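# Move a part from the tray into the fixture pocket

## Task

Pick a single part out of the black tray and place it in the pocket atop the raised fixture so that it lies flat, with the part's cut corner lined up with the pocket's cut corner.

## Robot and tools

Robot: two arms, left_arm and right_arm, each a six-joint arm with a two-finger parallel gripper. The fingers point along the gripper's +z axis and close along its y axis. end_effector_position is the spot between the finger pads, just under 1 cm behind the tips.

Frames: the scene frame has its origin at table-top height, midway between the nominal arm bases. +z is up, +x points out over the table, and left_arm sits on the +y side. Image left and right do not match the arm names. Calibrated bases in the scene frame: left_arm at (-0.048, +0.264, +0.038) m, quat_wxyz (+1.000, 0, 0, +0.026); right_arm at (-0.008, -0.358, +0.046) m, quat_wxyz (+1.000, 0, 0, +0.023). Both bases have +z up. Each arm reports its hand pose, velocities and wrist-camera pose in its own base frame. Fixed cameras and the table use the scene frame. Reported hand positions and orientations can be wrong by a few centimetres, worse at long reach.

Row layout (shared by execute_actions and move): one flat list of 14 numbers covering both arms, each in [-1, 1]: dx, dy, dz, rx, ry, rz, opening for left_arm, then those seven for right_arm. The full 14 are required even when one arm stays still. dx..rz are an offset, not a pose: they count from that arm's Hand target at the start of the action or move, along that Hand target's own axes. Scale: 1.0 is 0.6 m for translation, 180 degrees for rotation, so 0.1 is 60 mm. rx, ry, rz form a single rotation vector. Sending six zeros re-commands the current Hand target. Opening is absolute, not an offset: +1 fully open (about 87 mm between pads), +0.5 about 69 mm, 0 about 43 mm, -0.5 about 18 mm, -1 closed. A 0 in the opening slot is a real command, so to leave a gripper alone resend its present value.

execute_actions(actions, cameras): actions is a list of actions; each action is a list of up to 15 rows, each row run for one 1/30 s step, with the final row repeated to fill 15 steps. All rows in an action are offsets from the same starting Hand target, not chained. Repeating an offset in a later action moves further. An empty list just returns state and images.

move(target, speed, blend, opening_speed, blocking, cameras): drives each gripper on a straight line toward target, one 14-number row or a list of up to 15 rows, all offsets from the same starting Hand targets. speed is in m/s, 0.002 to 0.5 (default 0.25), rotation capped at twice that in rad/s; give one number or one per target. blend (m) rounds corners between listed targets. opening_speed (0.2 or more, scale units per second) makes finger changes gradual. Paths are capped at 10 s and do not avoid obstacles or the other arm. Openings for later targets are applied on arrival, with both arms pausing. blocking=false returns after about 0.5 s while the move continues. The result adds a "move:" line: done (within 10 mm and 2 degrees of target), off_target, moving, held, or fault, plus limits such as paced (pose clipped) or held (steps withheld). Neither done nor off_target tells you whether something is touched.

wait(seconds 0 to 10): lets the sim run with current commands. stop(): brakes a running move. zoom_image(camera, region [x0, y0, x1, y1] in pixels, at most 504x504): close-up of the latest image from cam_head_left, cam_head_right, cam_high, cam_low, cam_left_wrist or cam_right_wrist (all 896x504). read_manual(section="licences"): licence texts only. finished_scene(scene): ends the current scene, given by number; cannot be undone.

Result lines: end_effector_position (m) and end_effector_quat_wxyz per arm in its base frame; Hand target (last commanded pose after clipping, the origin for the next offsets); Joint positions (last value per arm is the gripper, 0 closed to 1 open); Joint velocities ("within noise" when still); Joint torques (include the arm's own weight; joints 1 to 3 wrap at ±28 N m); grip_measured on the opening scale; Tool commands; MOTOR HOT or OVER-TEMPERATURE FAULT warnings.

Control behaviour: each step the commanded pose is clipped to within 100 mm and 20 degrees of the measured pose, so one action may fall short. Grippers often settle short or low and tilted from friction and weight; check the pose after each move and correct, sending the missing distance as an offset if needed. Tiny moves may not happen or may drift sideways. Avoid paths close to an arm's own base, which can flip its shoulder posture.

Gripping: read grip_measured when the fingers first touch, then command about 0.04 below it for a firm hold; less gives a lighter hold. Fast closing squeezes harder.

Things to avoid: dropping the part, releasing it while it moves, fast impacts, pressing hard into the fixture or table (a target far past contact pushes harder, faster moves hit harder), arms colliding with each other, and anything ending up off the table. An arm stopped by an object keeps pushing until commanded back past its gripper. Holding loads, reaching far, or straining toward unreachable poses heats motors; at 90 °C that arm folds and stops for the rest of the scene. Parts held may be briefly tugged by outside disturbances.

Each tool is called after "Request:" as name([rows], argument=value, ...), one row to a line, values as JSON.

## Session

Request:
execute_actions(actions=[])

Request:
zoom_image(camera="cam_head_left", region=[150, 130, 650, 330])

Request:
zoom_image(camera="cam_high", region=[200, 230, 450, 420])

Scene clock: 0.00 s.
left_arm: end_effector_position=(+0.3885, +0.0514, +0.0629) grip_measured=+1.000 end_effector_quat_wxyz=(+0.590, -0.097, +0.797, +0.090) | right_arm: end_effector_position=(+0.4033, +0.0054, +0.0674) grip_measured=+0.986 end_effector_quat_wxyz=(+0.595, +0.008, +0.803, -0.025)
Joint positions: left_arm=[0.035 1.56 0.39 0.869 -0.227 -0.04 1] | right_arm=[0.059 1.574 0.433 0.845 0.105 0.001 0.993]
Joint velocities: within noise
Joint torques (N m): no reading
Motor temperatures (°C): left_arm=[18 23 20 20 18 18 18] | right_arm=[21 22 22 24 20 19 17]
Heat: left arm: 23 °C; right arm: 24 °C.
Hand target: left_arm +0.3924, +0.0516, +0.0708; +0.599, -0.098, +0.790, +0.089 | right_arm +0.4063, +0.0056, +0.0735; +0.602, +0.008, +0.798, -0.024
Tool commands: left_gripper/opening=+1.0 right_gripper/opening=+1.0

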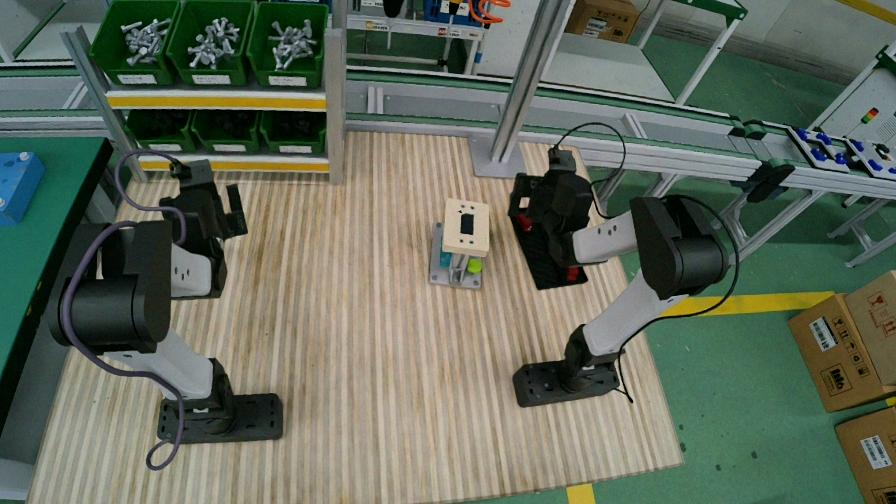

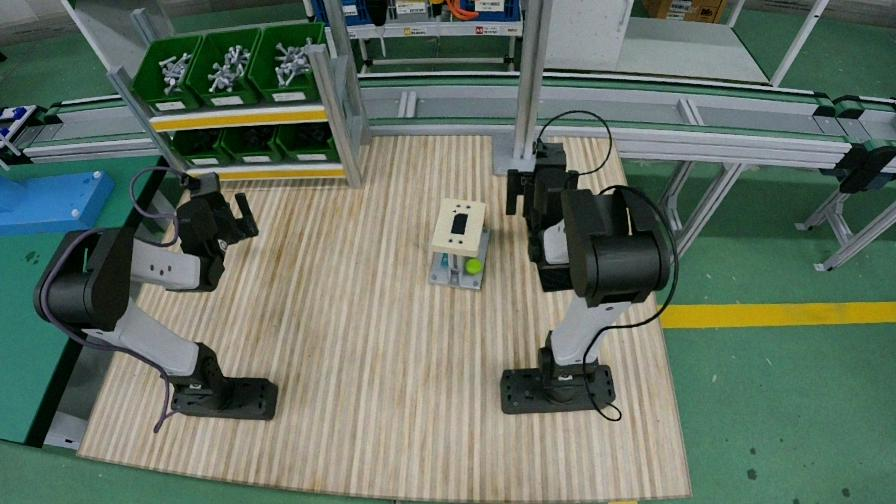

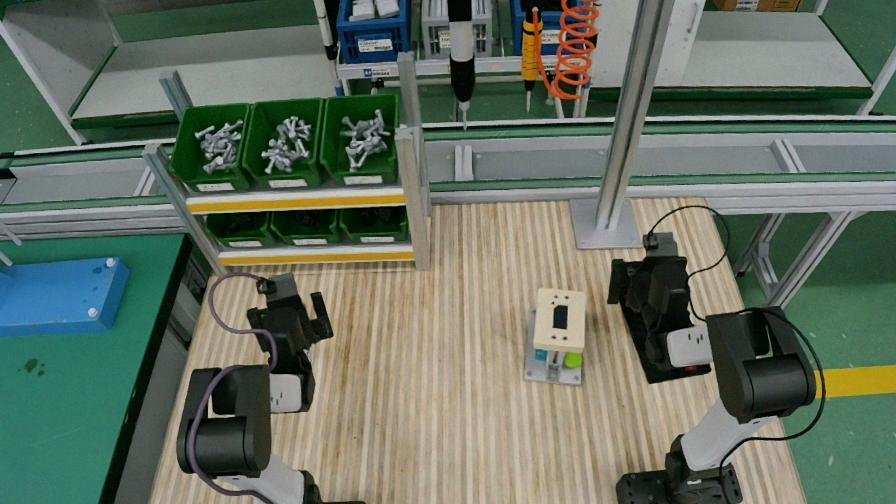

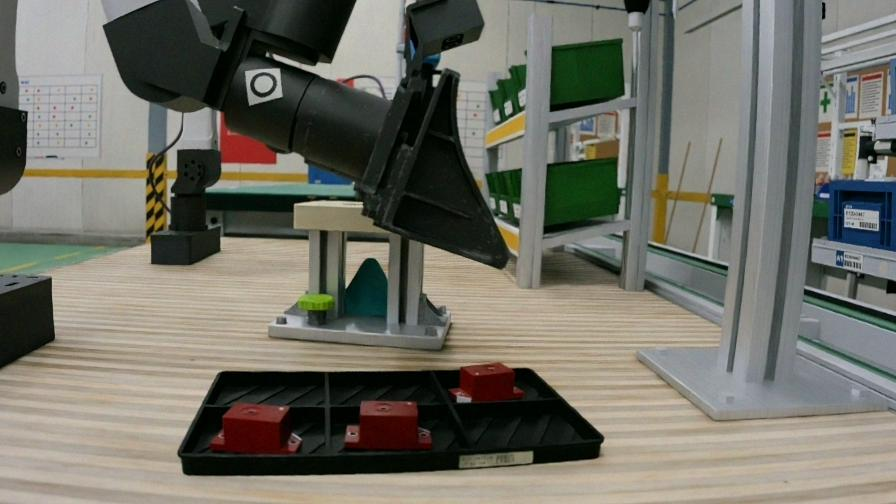

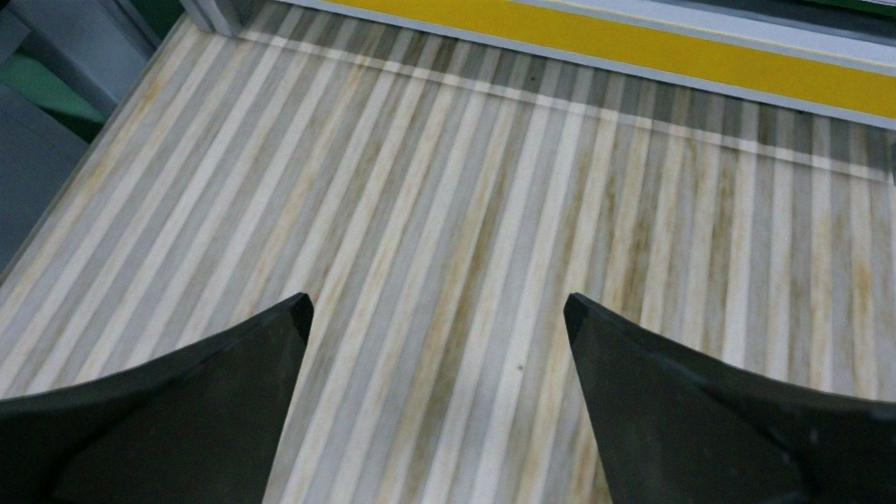

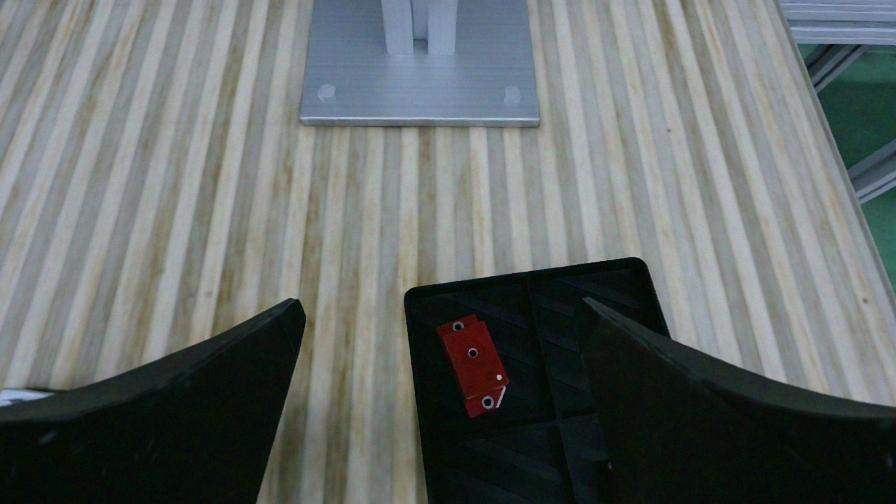

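Scaled by 1.008 from the camera's 896x504 image, which has a finer 1280x720 frame.

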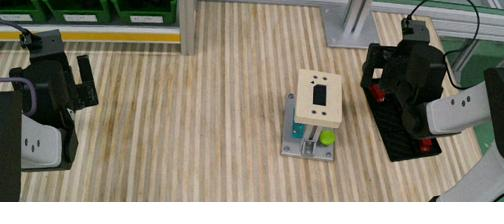

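Scaled by 2.016 from the camera's 896x504 image, which has a finer 1280x720 frame.

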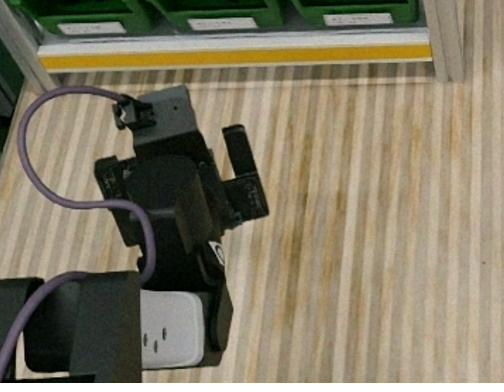

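Request:
move(target=[0,0,0,0,0,0,1,-0.155,0,-0.183,0,0.305,0,1], cameras=["cam_right_wrist","cam_high","cam_low"])

Request:
zoom_image(camera="cam_high", region=[500, 260, 730, 400])

Request:
zoom_image(camera="cam_right_wrist", region=[300, 0, 600, 300])

Scene clock: 8.87 s.
left_arm: end_effector_position=(+0.3885, +0.0514, +0.0629) grip_measured=+1.000 end_effector_quat_wxyz=(+0.590, -0.097, +0.797, +0.090) | right_arm: end_effector_position=(+0.3222, +0.0102, +0.1863) grip_measured=+0.986 end_effector_quat_wxyz=(+0.159, +0.016, +0.987, -0.023)
Joint positions: left_arm=[0.035 1.56 0.39 0.869 -0.227 -0.04 1] | right_arm=[0.059 1.644 1.642 -1.254 0.069 0.08 0.993]
Joint velocities: within noise
Joint torques (N m): left_arm=[-0.27 -6.28 6.34 2 0.04 0.01] | right_arm=[0.08 -5.9 8.28 0.76 -0.11 0.03]
Motor temperatures (°C): left_arm=[18 23 21 22 18 18 18] | right_arm=[21 23 23 26 20 19 17]
Heat: left arm: 23 °C; right arm: 26 °C.
Hand target: left_arm +0.3924, +0.0516, +0.0708; +0.599, -0.098, +0.790, +0.089 | right_arm +0.3264, +0.0123, +0.1930; +0.166, +0.019, +0.986, -0.017
Off the commanded pose: left_arm 0.009 m, 1 deg | right_arm 0.008 m, 1 deg.
move: done
Images, in order (width x height): cam_high 896x504, cam_low 896x504, cam_right_wrist 896x504.

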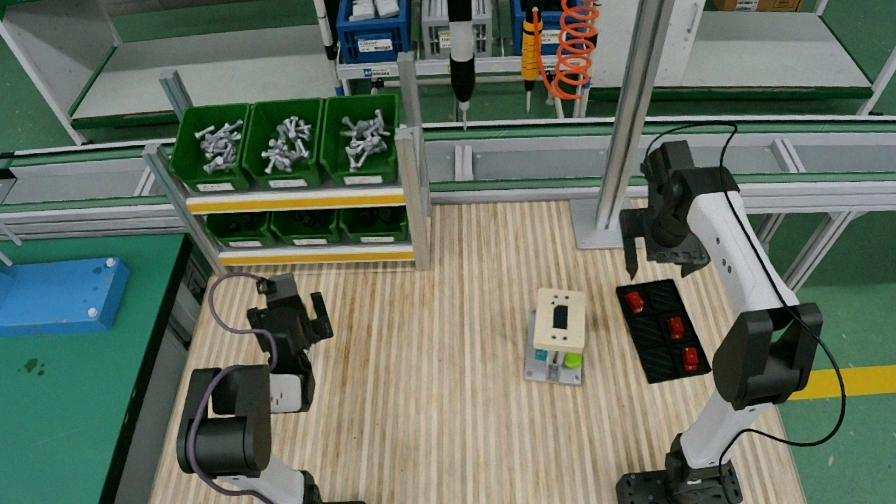

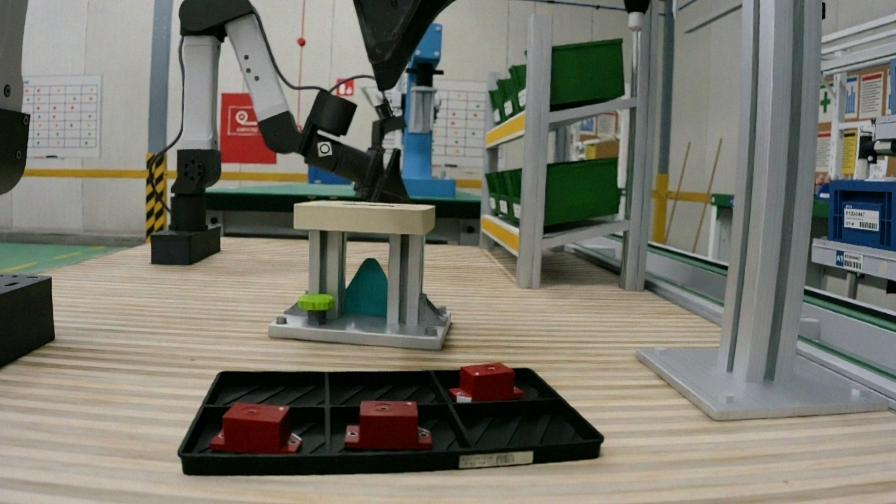

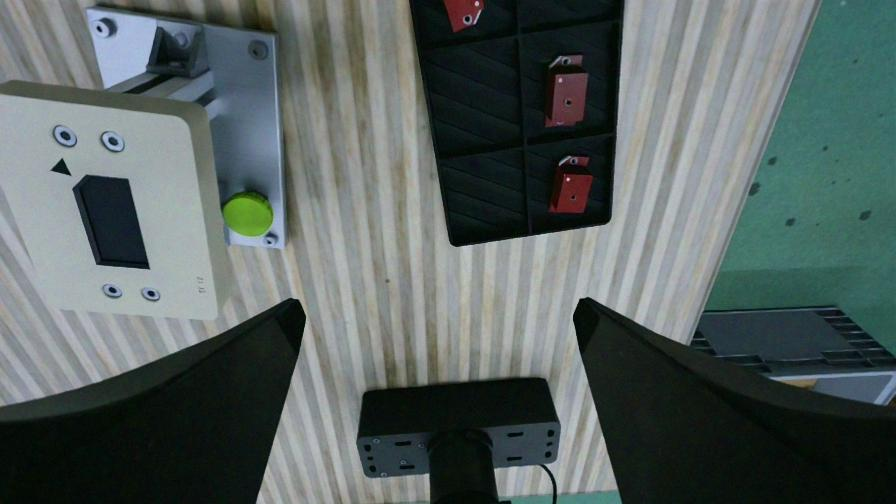

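Scaled by 2.191 from the camera's 896x504 image, which has a finer 1280x720 frame.

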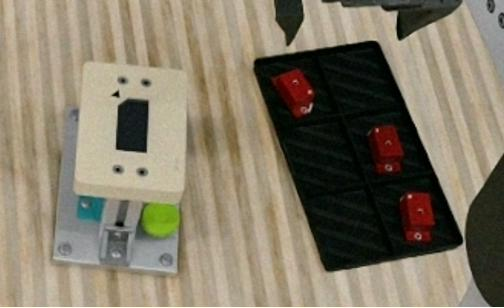

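Scaled by 1.680 from the camera's 896x504 image, which has a finer 1280x720 frame.

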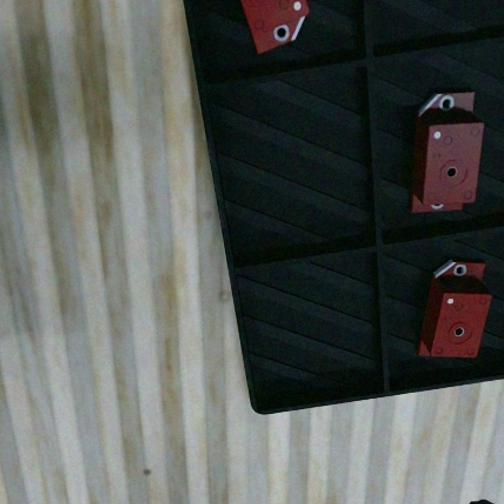

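Request:
move(target=[0,0,0,0,0,0,1,0.03,-0.158,0.248,0.011,0.106,-0.012,-0.15], cameras=["cam_right_wrist","cam_low"])

Request:
zoom_image(camera="cam_right_wrist", region=[350, 100, 600, 350])

Scene clock: 25.23 s.
left_arm: end_effector_position=(+0.3885, +0.0514, +0.0629) grip_measured=+1.000 end_effector_quat_wxyz=(+0.590, -0.097, +0.797, +0.090) | right_arm: end_effector_position=(+0.3450, -0.0840, +0.0421) grip_measured=-0.150 end_effector_quat_wxyz=(-0.017, +0.008, +0.999, -0.027)
Joint positions: left_arm=[0.035 1.56 0.39 0.869 -0.227 -0.04 1] | right_arm=[-0.189 2.106 1.663 -1.152 0.06 -0.173 0.425]
Joint velocities: within noise
Joint torques (N m): left_arm=[-0.27 -6.28 6.35 2 0.04 0.01] | right_arm=[-0.01 -10.03 7.5 0.29 0.04 -0.09]
Motor temperatures (°C): left_arm=[18 24 22 24 18 18 18] | right_arm=[21 23 26 26 20 19 17]
Heat: left arm: 24 °C; right arm: 26 °C.
Hand target: left_arm +0.3924, +0.0516, +0.0708; +0.599, -0.098, +0.790, +0.089 | right_arm +0.3541, -0.0878, +0.0492; +0.000, +0.005, +0.999, -0.034
Off the commanded pose: left_arm 0.009 m, 1 deg | right_arm 0.012 m, 2 deg.
move: off_target (right_arm)
Images, in order (width x height): cam_low 896x504, cam_right_wrist 896x504.

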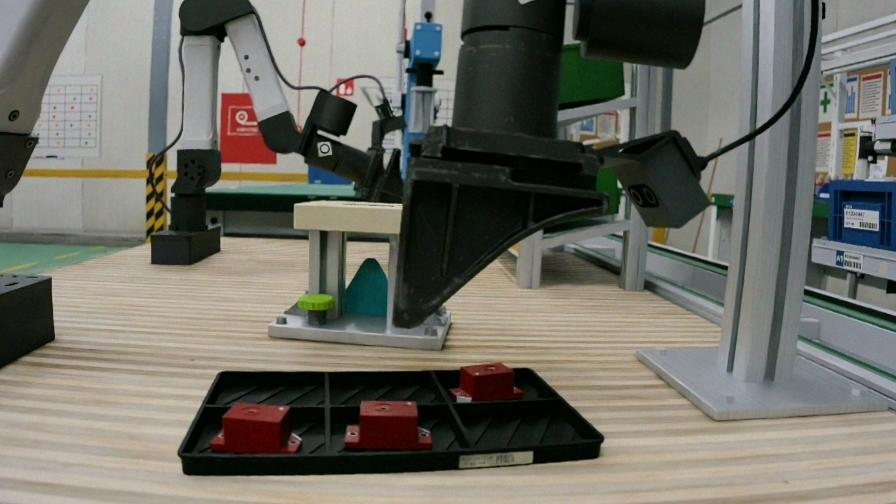

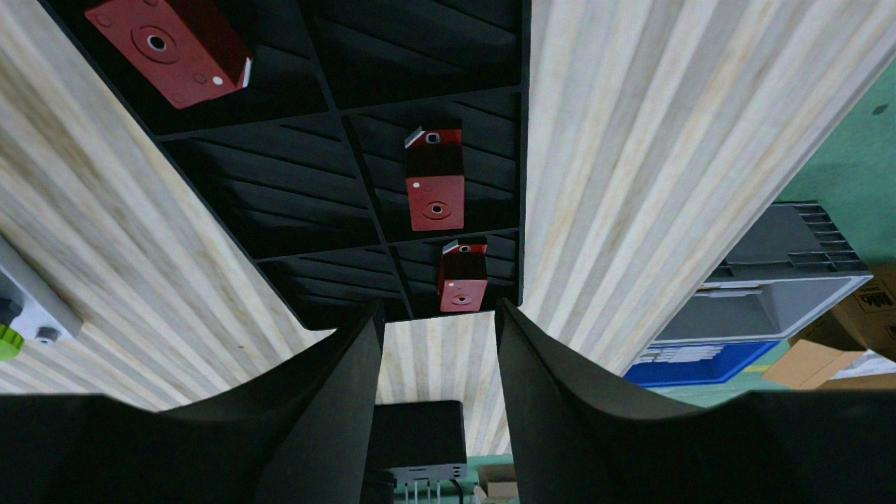

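Scaled by 2.016 from the camera's 896x504 image, which has a finer 1280x720 frame.

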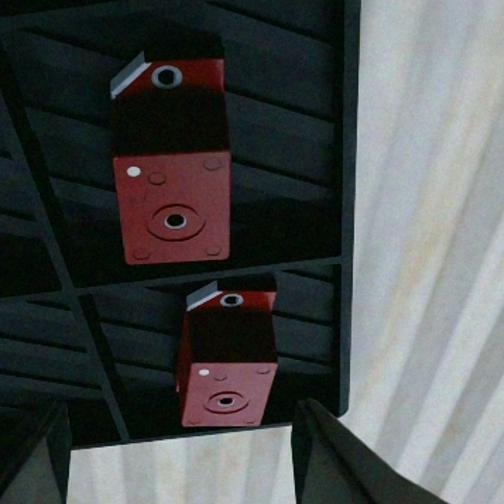

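Request:
move(target=[0,0,0,0,0,0,1,0.0133,0.006,0.07,0,0,-0.017,-0.15], cameras=["cam_right_wrist"], speed=0.12)

Request:
zoom_image(camera="cam_right_wrist", region=[350, 150, 600, 400])

Scene clock: 37.10 s.
left_arm: end_effector_position=(+0.3885, +0.0514, +0.0629) grip_measured=+1.000 end_effector_quat_wxyz=(+0.590, -0.097, +0.797, +0.090) | right_arm: end_effector_position=(+0.3476, -0.0866, +0.0106) grip_measured=-0.150 end_effector_quat_wxyz=(+0.002, -0.017, +0.999, -0.031)
Joint positions: left_arm=[0.035 1.56 0.39 0.869 -0.227 -0.04 1] | right_arm=[-0.189 2.108 1.543 -0.989 0.06 -0.223 0.425]
Joint velocities: within noise
Joint torques (N m): left_arm=[-0.27 -6.28 6.35 2 0.04 0.01] | right_arm=[0.32 -9.11 4.62 0.4 0.04 -0.11]
Motor temperatures (°C): left_arm=[18 24 22 25 18 18 18] | right_arm=[21 26 26 25 20 19 17]
Heat: left arm: 25 °C; right arm: 26 °C.
Hand target: left_arm +0.3924, +0.0516, +0.0708; +0.599, -0.098, +0.790, +0.089 | right_arm +0.3461, -0.0869, +0.0070; -0.001, -0.021, +0.999, -0.034
Off the commanded pose: left_arm 0.009 m, 1 deg | right_arm 0.004 m, 1 deg.
move: done
Images, in order (width x height): cam_right_wrist 896x504.

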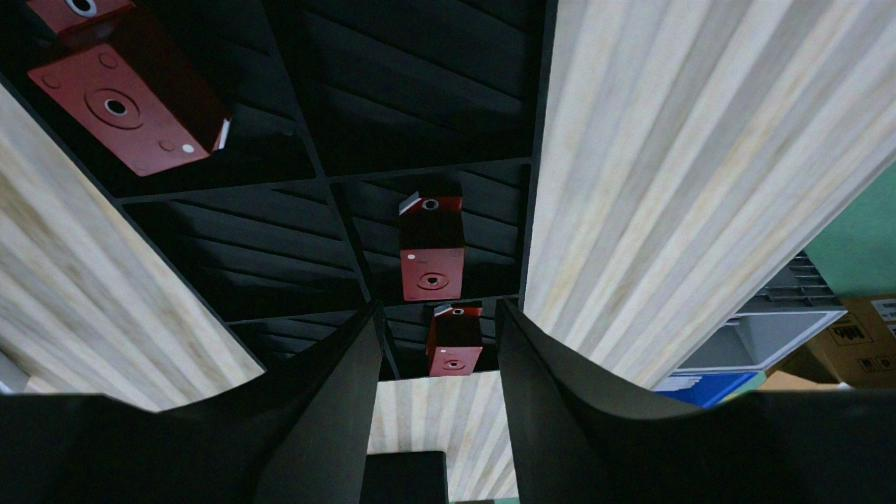

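Scaled by 2.016 from the camera's 896x504 image, which has a finer 1280x720 frame.

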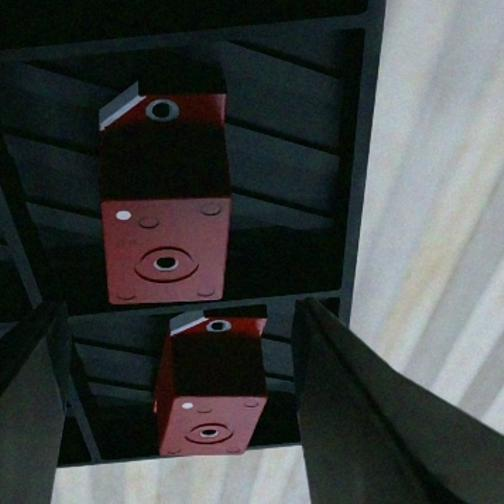

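Request:
move(target=[0,0,0,0,0,0,1,0.021,0.006,0.03,0,0,0,-0.15], cameras=["cam_right_wrist","cam_low"], speed=0.12)

Request:
zoom_image(camera="cam_right_wrist", region=[350, 200, 550, 400])

Scene clock: 45.60 s.
left_arm: end_effector_position=(+0.3885, +0.0514, +0.0629) grip_measured=+1.000 end_effector_quat_wxyz=(+0.590, -0.097, +0.797, +0.090) | right_arm: end_effector_position=(+0.3330, -0.0839, -0.0141) grip_measured=-0.150 end_effector_quat_wxyz=(-0.007, -0.018, +0.999, -0.029)
Joint positions: left_arm=[0.035 1.56 0.39 0.869 -0.227 -0.04 1] | right_arm=[-0.189 2.108 1.434 -0.9 0.06 -0.224 0.425]
Joint velocities: within noise
Joint torques (N m): left_arm=[-0.28 -6.28 6.35 2 0.04 0.01] | right_arm=[0.18 -10.65 4.4 0.37 0.04 -0.1]
Motor temperatures (°C): left_arm=[18 24 22 25 18 18 18] | right_arm=[21 28 25 25 20 19 17]
Heat: left arm: 25 °C; right arm: 28 °C.
Hand target: left_arm +0.3924, +0.0516, +0.0708; +0.599, -0.098, +0.790, +0.089 | right_arm +0.3334, -0.0851, -0.0111; -0.001, -0.021, +0.999, -0.034
Off the commanded pose: left_arm 0.009 m, 1 deg | right_arm 0.003 m, 1 deg.
move: done
Images, in order (width x height): cam_low 896x504, cam_right_wrist 896x504.

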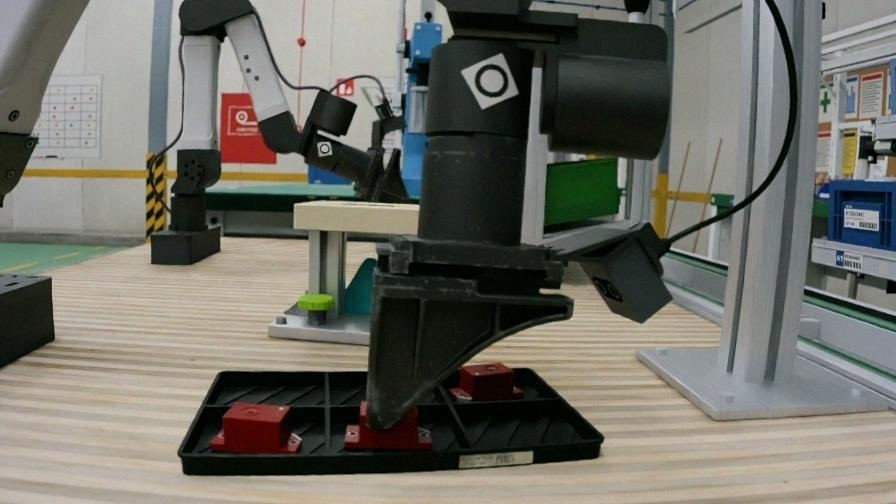

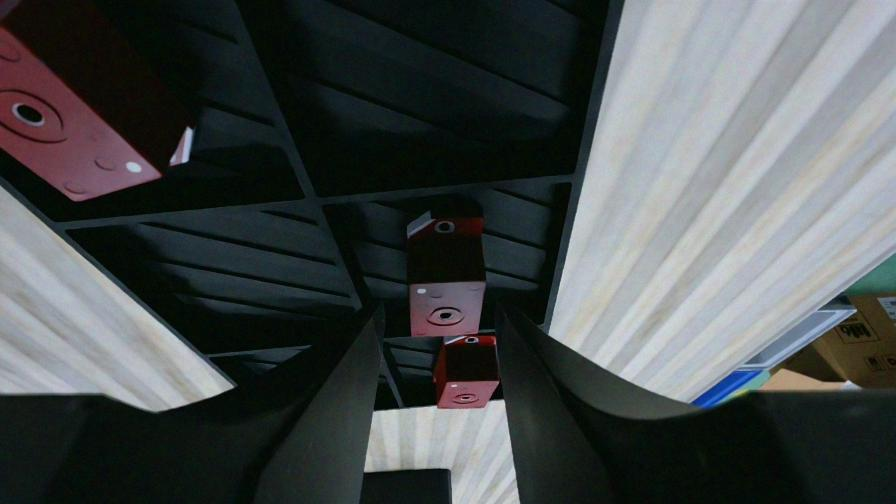

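Scaled by 2.520 from the camera's 896x504 image, which has a finer 1280x720 frame.

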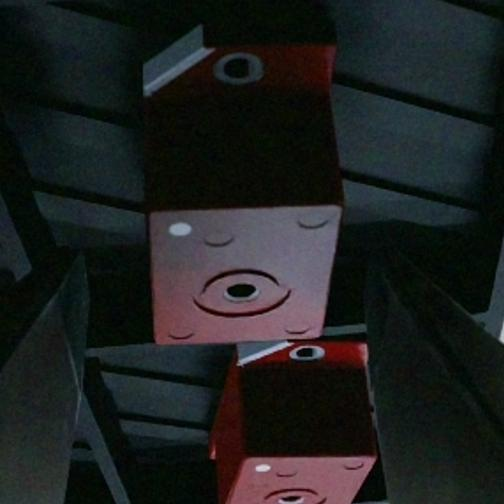

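Request:
move(target=[0,0,0,0,0,0,1,-0.005,-0.0015,0.02,0,0,0,-0.15], cameras=["cam_right_wrist"], speed=0.1)

Request:
move(target=[0,0,0,0,0,0,1,0,0,0,0,0,0,-0.65], cameras=["cam_right_wrist","cam_low"], opening_speed=0.4)

Scene clock: 51.70 s.
left_arm: end_effector_position=(+0.3885, +0.0514, +0.0629) grip_measured=+1.000 end_effector_quat_wxyz=(+0.590, -0.097, +0.797, +0.090) | right_arm: end_effector_position=(+0.3403, -0.0854, -0.0180) grip_measured=-0.150 end_effector_quat_wxyz=(+0.005, -0.019, +0.999, -0.032)
Joint positions: left_arm=[0.035 1.56 0.39 0.869 -0.227 -0.04 1] | right_arm=[-0.189 2.116 1.434 -0.866 0.06 -0.227 0.425]
Joint velocities: within noise
Joint torques (N m): left_arm=[-0.28 -6.3 6.35 2 0.04 0.01] | right_arm=[-0.06 -8.72 4.12 0.43 0.03 -0.09]
Motor temperatures (°C): left_arm=[18 25 23 26 18 18 18] | right_arm=[21 29 25 25 20 19 17]
Heat: left arm: 26 °C; right arm: 29 °C.
Hand target: left_arm +0.3924, +0.0516, +0.0708; +0.599, -0.098, +0.790, +0.089 | right_arm +0.3364, -0.0867, -0.0230; -0.001, -0.021, +0.999, -0.034
Off the commanded pose: left_arm 0.009 m, 1 deg | right_arm 0.007 m, 1 deg.
move: done
Images, in order (width x height): cam_right_wrist 896x504.

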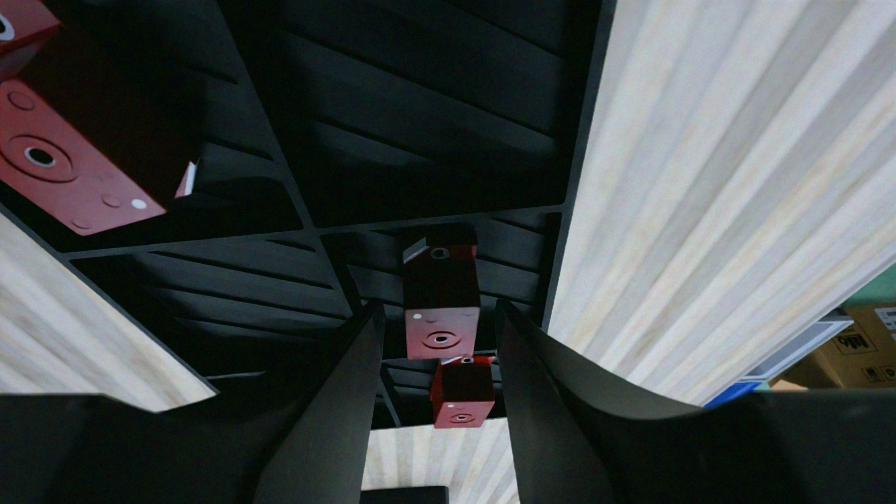

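Scene clock: 53.17 s.
left_arm: end_effector_position=(+0.3885, +0.0514, +0.0629) grip_measured=+1.000 end_effector_quat_wxyz=(+0.590, -0.097, +0.797, +0.090) | right_arm: end_effector_position=(+0.3405, -0.0855, -0.0180) grip_measured=-0.430 end_effector_quat_wxyz=(+0.006, -0.019, +0.999, -0.032)
Joint positions: left_arm=[0.035 1.56 0.39 0.869 -0.227 -0.04 1] | right_arm=[-0.189 2.116 1.434 -0.865 0.061 -0.227 0.285]
Joint velocities: within noise
Joint torques (N m): left_arm=[-0.27 -6.28 6.35 2 0.04 0.01] | right_arm=[-0.06 -8.73 4.15 0.41 0.03 -0.09]
Motor temperatures (°C): left_arm=[18 25 23 26 18 18 18] | right_arm=[21 29 25 25 20 19 17]
Heat: left arm: 26 °C; right arm: 29 °C.
Hand target: left_arm +0.3924, +0.0516, +0.0708; +0.599, -0.098, +0.790, +0.089 | right_arm +0.3364, -0.0867, -0.0230; -0.001, -0.021, +0.999, -0.034
Off the commanded pose: left_arm 0.009 m, 1 deg | right_arm 0.007 m, 1 deg.
move: done
Images, in order (width x height): cam_low 896x504, cam_right_wrist 896x504.

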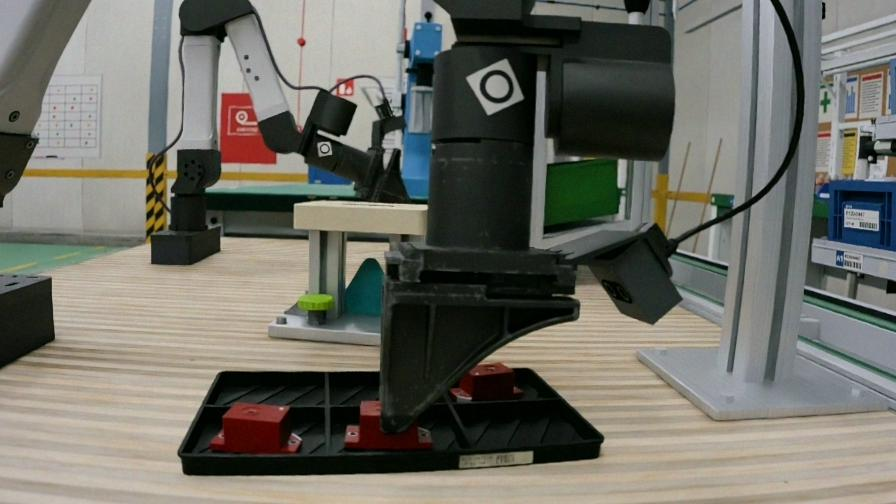

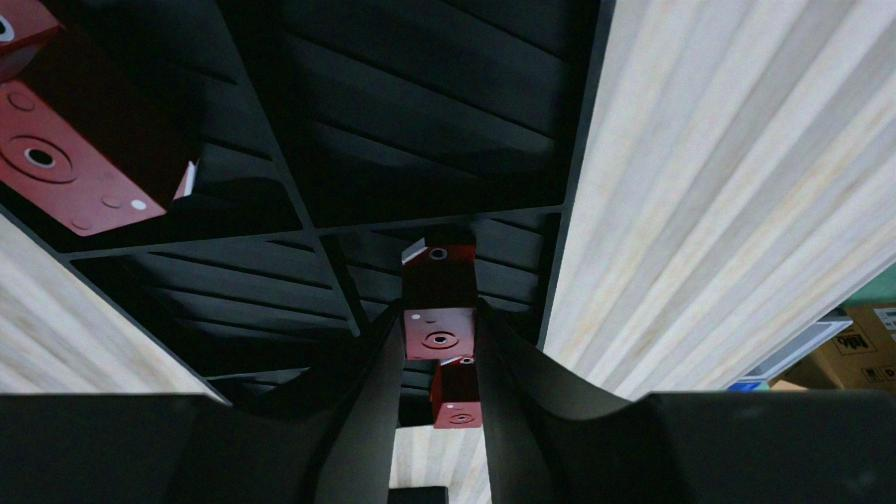

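Request:
move([
  [0,0,0,0,0,0,1,0,0,-0.283,0,0,0,-0.65],
  [0,0,0,0,0,0,1,0.055,0.465,-0.283,0,0,0,-0.65],
], blend=[0.02,0], cameras=["cam_right_wrist","cam_low","cam_high"])

Request:
zoom_image(camera="cam_low", region=[250, 50, 550, 350])

Scene clock: 64.67 s.
left_arm: end_effector_position=(+0.3885, +0.0514, +0.0629) grip_measured=+1.000 end_effector_quat_wxyz=(+0.590, -0.097, +0.797, +0.090) | right_arm: end_effector_position=(+0.2881, +0.2005, +0.1215) grip_measured=-0.430 end_effector_quat_wxyz=(-0.006, -0.027, +0.999, -0.038)
Joint positions: left_arm=[0.035 1.56 0.39 0.869 -0.227 -0.04 1] | right_arm=[0.578 2.079 1.941 -1.482 0.059 0.526 0.285]
Joint velocities: within noise
Joint torques (N m): left_arm=[-0.27 -6.3 6.35 2 0.04 0.01] | right_arm=[-0.35 -9.06 7.88 0.02 0 0.02]
Motor temperatures (°C): left_arm=[18 25 23 26 18 18 18] | right_arm=[21 29 25 25 20 19 18]
Heat: left arm: 26 °C; right arm: 29 °C.
Hand target: left_arm +0.3924, +0.0516, +0.0708; +0.599, -0.098, +0.790, +0.089 | right_arm +0.2917, +0.2016, +0.1275; -0.001, -0.021, +0.999, -0.034
Off the commanded pose: left_arm 0.009 m, 1 deg | right_arm 0.007 m, 1 deg.
move: done
Images, in order (width x height): cam_high 896x504, cam_low 896x504, cam_right_wrist 896x504.

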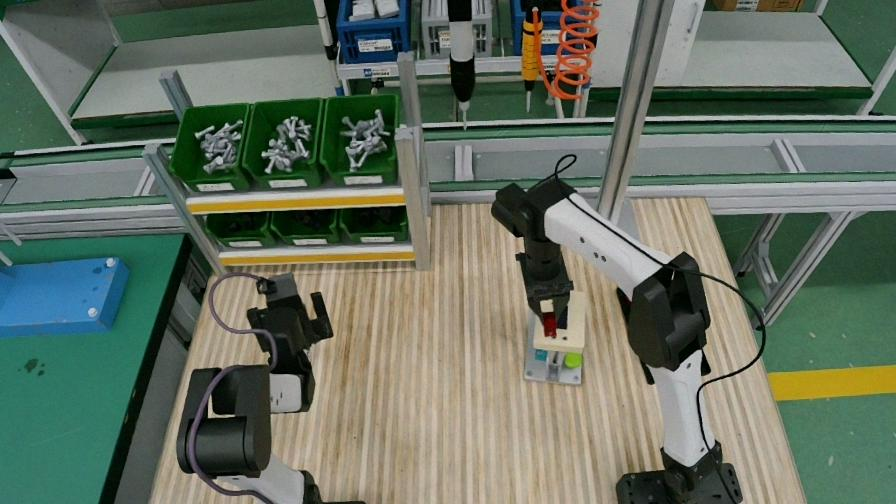

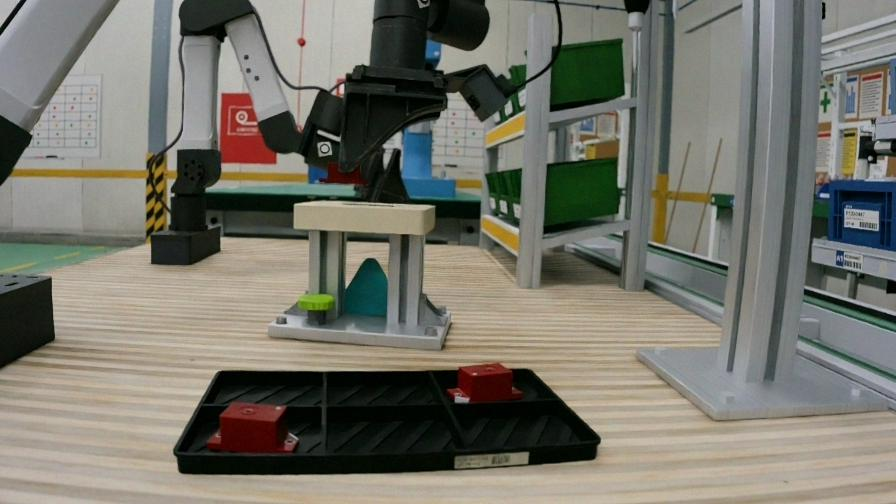

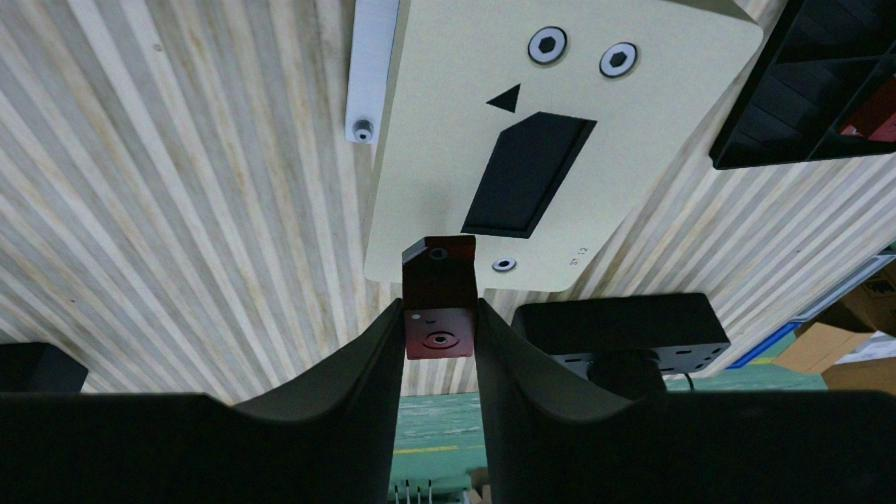

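Scaled by 1.680 from the camera's 896x504 image, which has a finer 1280x720 frame.

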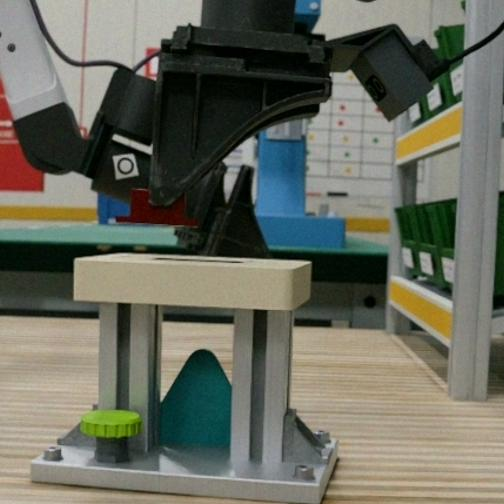

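Request:
move(target=[0,0,0,0,0,0,1,-0.038,-0.052,0.012,0,0,0.061,-0.65], cameras=["cam_right_wrist","cam_low"], speed=0.12)

Request:
zoom_image(camera="cam_low", region=[280, 130, 440, 250])

Request:
zoom_image(camera="cam_right_wrist", region=[350, 150, 550, 350])

Scene clock: 83.50 s.
left_arm: end_effector_position=(+0.3885, +0.0514, +0.0629) grip_measured=+1.000 end_effector_quat_wxyz=(+0.590, -0.097, +0.797, +0.090) | right_arm: end_effector_position=(+0.3105, +0.1699, +0.1211) grip_measured=-0.430 end_effector_quat_wxyz=(-0.004, +0.069, +0.997, -0.037)
Joint positions: left_arm=[0.035 1.56 0.39 0.869 -0.227 -0.04 1] | right_arm=[0.463 2.079 1.941 -1.478 0.059 0.603 0.285]
Joint velocities: within noise
Joint torques (N m): left_arm=[-0.27 -6.28 6.35 2 0.04 0.01] | right_arm=[-0.25 -8.77 6.87 0.21 0.04 0.02]
Motor temperatures (°C): left_arm=[18 25 23 27 18 18 18] | right_arm=[21 31 26 24 20 19 18]
Heat: left arm: 27 °C; right arm: 31 °C.
Hand target: left_arm +0.3924, +0.0516, +0.0708; +0.599, -0.098, +0.790, +0.089 | right_arm +0.3158, +0.1710, +0.1224; +0.002, +0.075, +0.997, -0.034
Off the commanded pose: left_arm 0.009 m, 1 deg | right_arm 0.006 m, 1 deg.
move: done
Images, in order (width x height): cam_low 896x504, cam_right_wrist 896x504.

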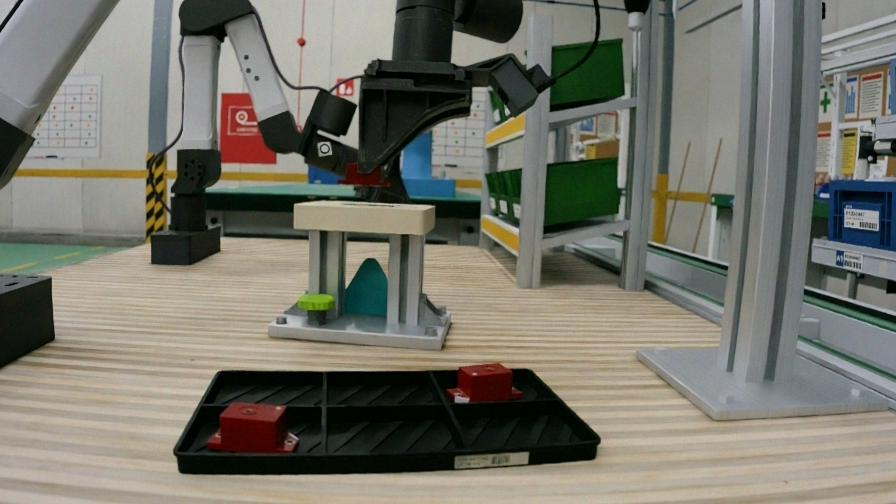

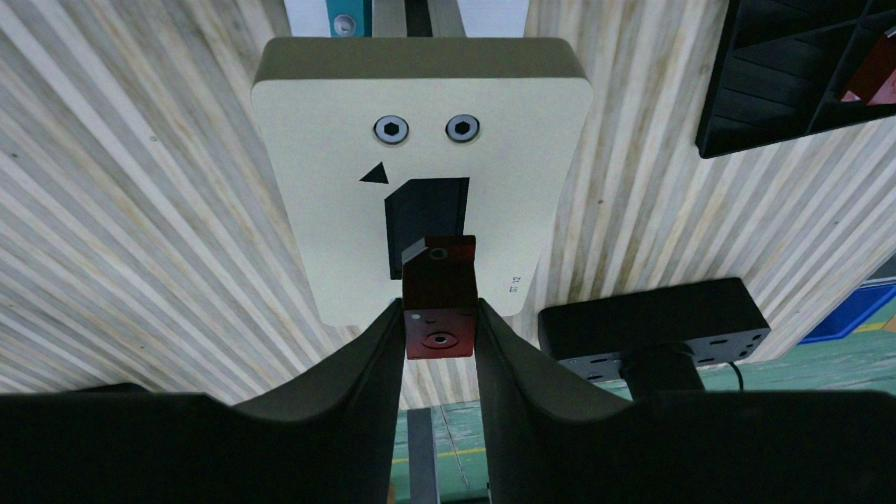

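Scaled by 3.150 from the camera's 896x504 image, which has a finer 1280x720 frame.

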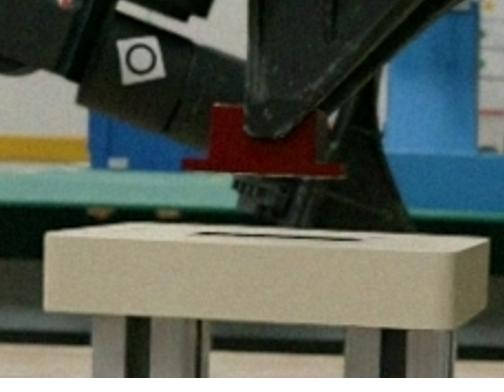

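Scaled by 2.520 from the camera's 896x504 image, which has a finer 1280x720 frame.

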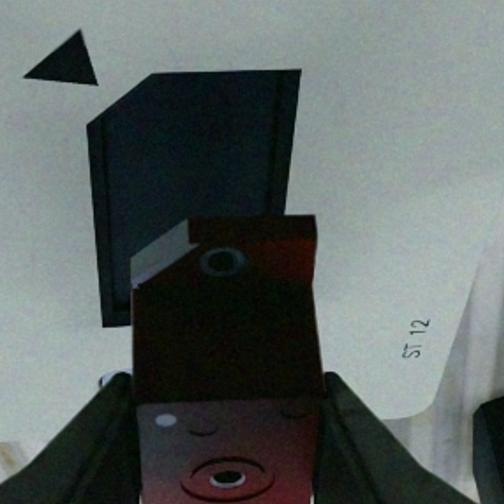

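Request:
move(target=[0,0,0,0,0,0,1,-0.011,0.009,0.013,0,0,0.005,-0.65], speed=0.1, cameras=["cam_low","cam_right_wrist"])

Request:
zoom_image(camera="cam_right_wrist", region=[360, 160, 540, 350])

Request:
zoom_image(camera="cam_low", region=[280, 130, 440, 250])

Scene clock: 107.27 s.
left_arm: end_effector_position=(+0.3885, +0.0514, +0.0629) grip_measured=+1.000 end_effector_quat_wxyz=(+0.590, -0.097, +0.797, +0.090) | right_arm: end_effector_position=(+0.3141, +0.1722, +0.1081) grip_measured=-0.430 end_effector_quat_wxyz=(-0.013, +0.076, +0.996, -0.042)
Joint positions: left_arm=[0.035 1.56 0.39 0.869 -0.227 -0.04 1] | right_arm=[0.463 2.115 1.941 -1.463 0.059 0.618 0.285]
Joint velocities: within noise
Joint torques (N m): left_arm=[-0.28 -6.28 6.35 2 0.04 0.01] | right_arm=[-0.34 -9.42 8.16 0.17 0.04 0.04]
Motor temperatures (°C): left_arm=[18 25 23 28 18 18 18] | right_arm=[21 31 26 24 20 19 18]
Heat: left arm: 28 °C; right arm: 31 °C.
Hand target: left_arm +0.3924, +0.0516, +0.0708; +0.599, -0.098, +0.790, +0.089 | right_arm +0.3231, +0.1748, +0.1143; +0.003, +0.082, +0.996, -0.034
Off the commanded pose: left_arm 0.009 m, 1 deg | right_arm 0.011 m, 2 deg.
move: off_target (right_arm)
Images, in order (width x height): cam_low 896x504, cam_right_wrist 896x504.

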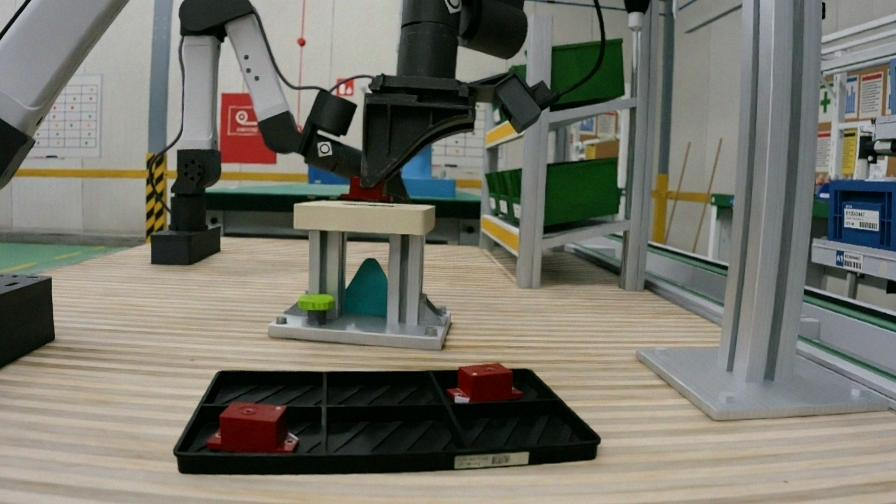

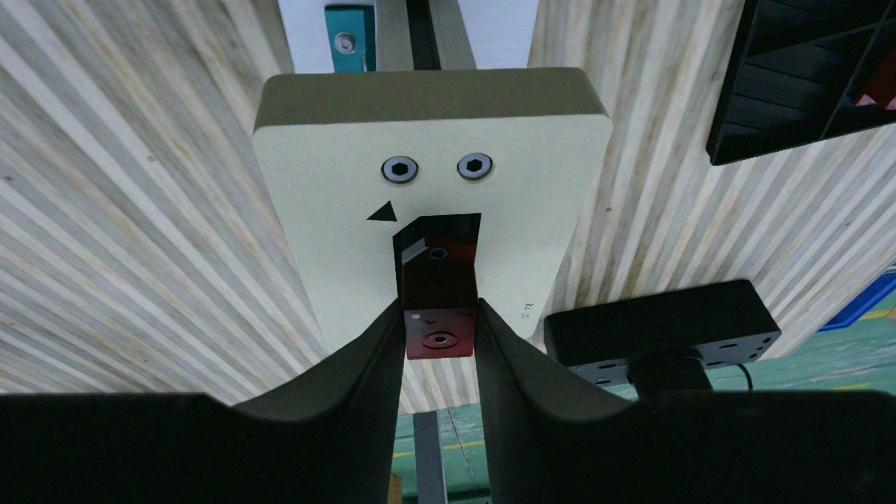

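Scaled by 2.653 from the camera's 896x504 image, which has a finer 1280x720 frame.

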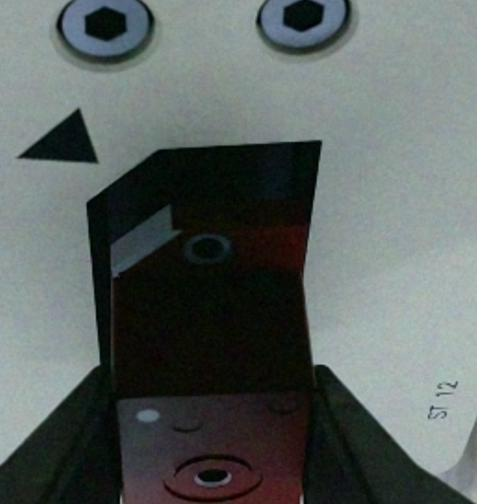

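Scaled by 3.150 from the camera's 896x504 image, which has a finer 1280x720 frame.

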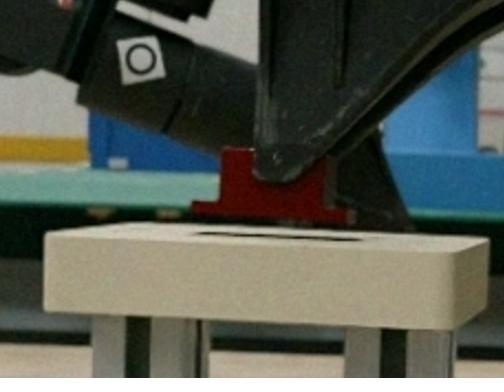

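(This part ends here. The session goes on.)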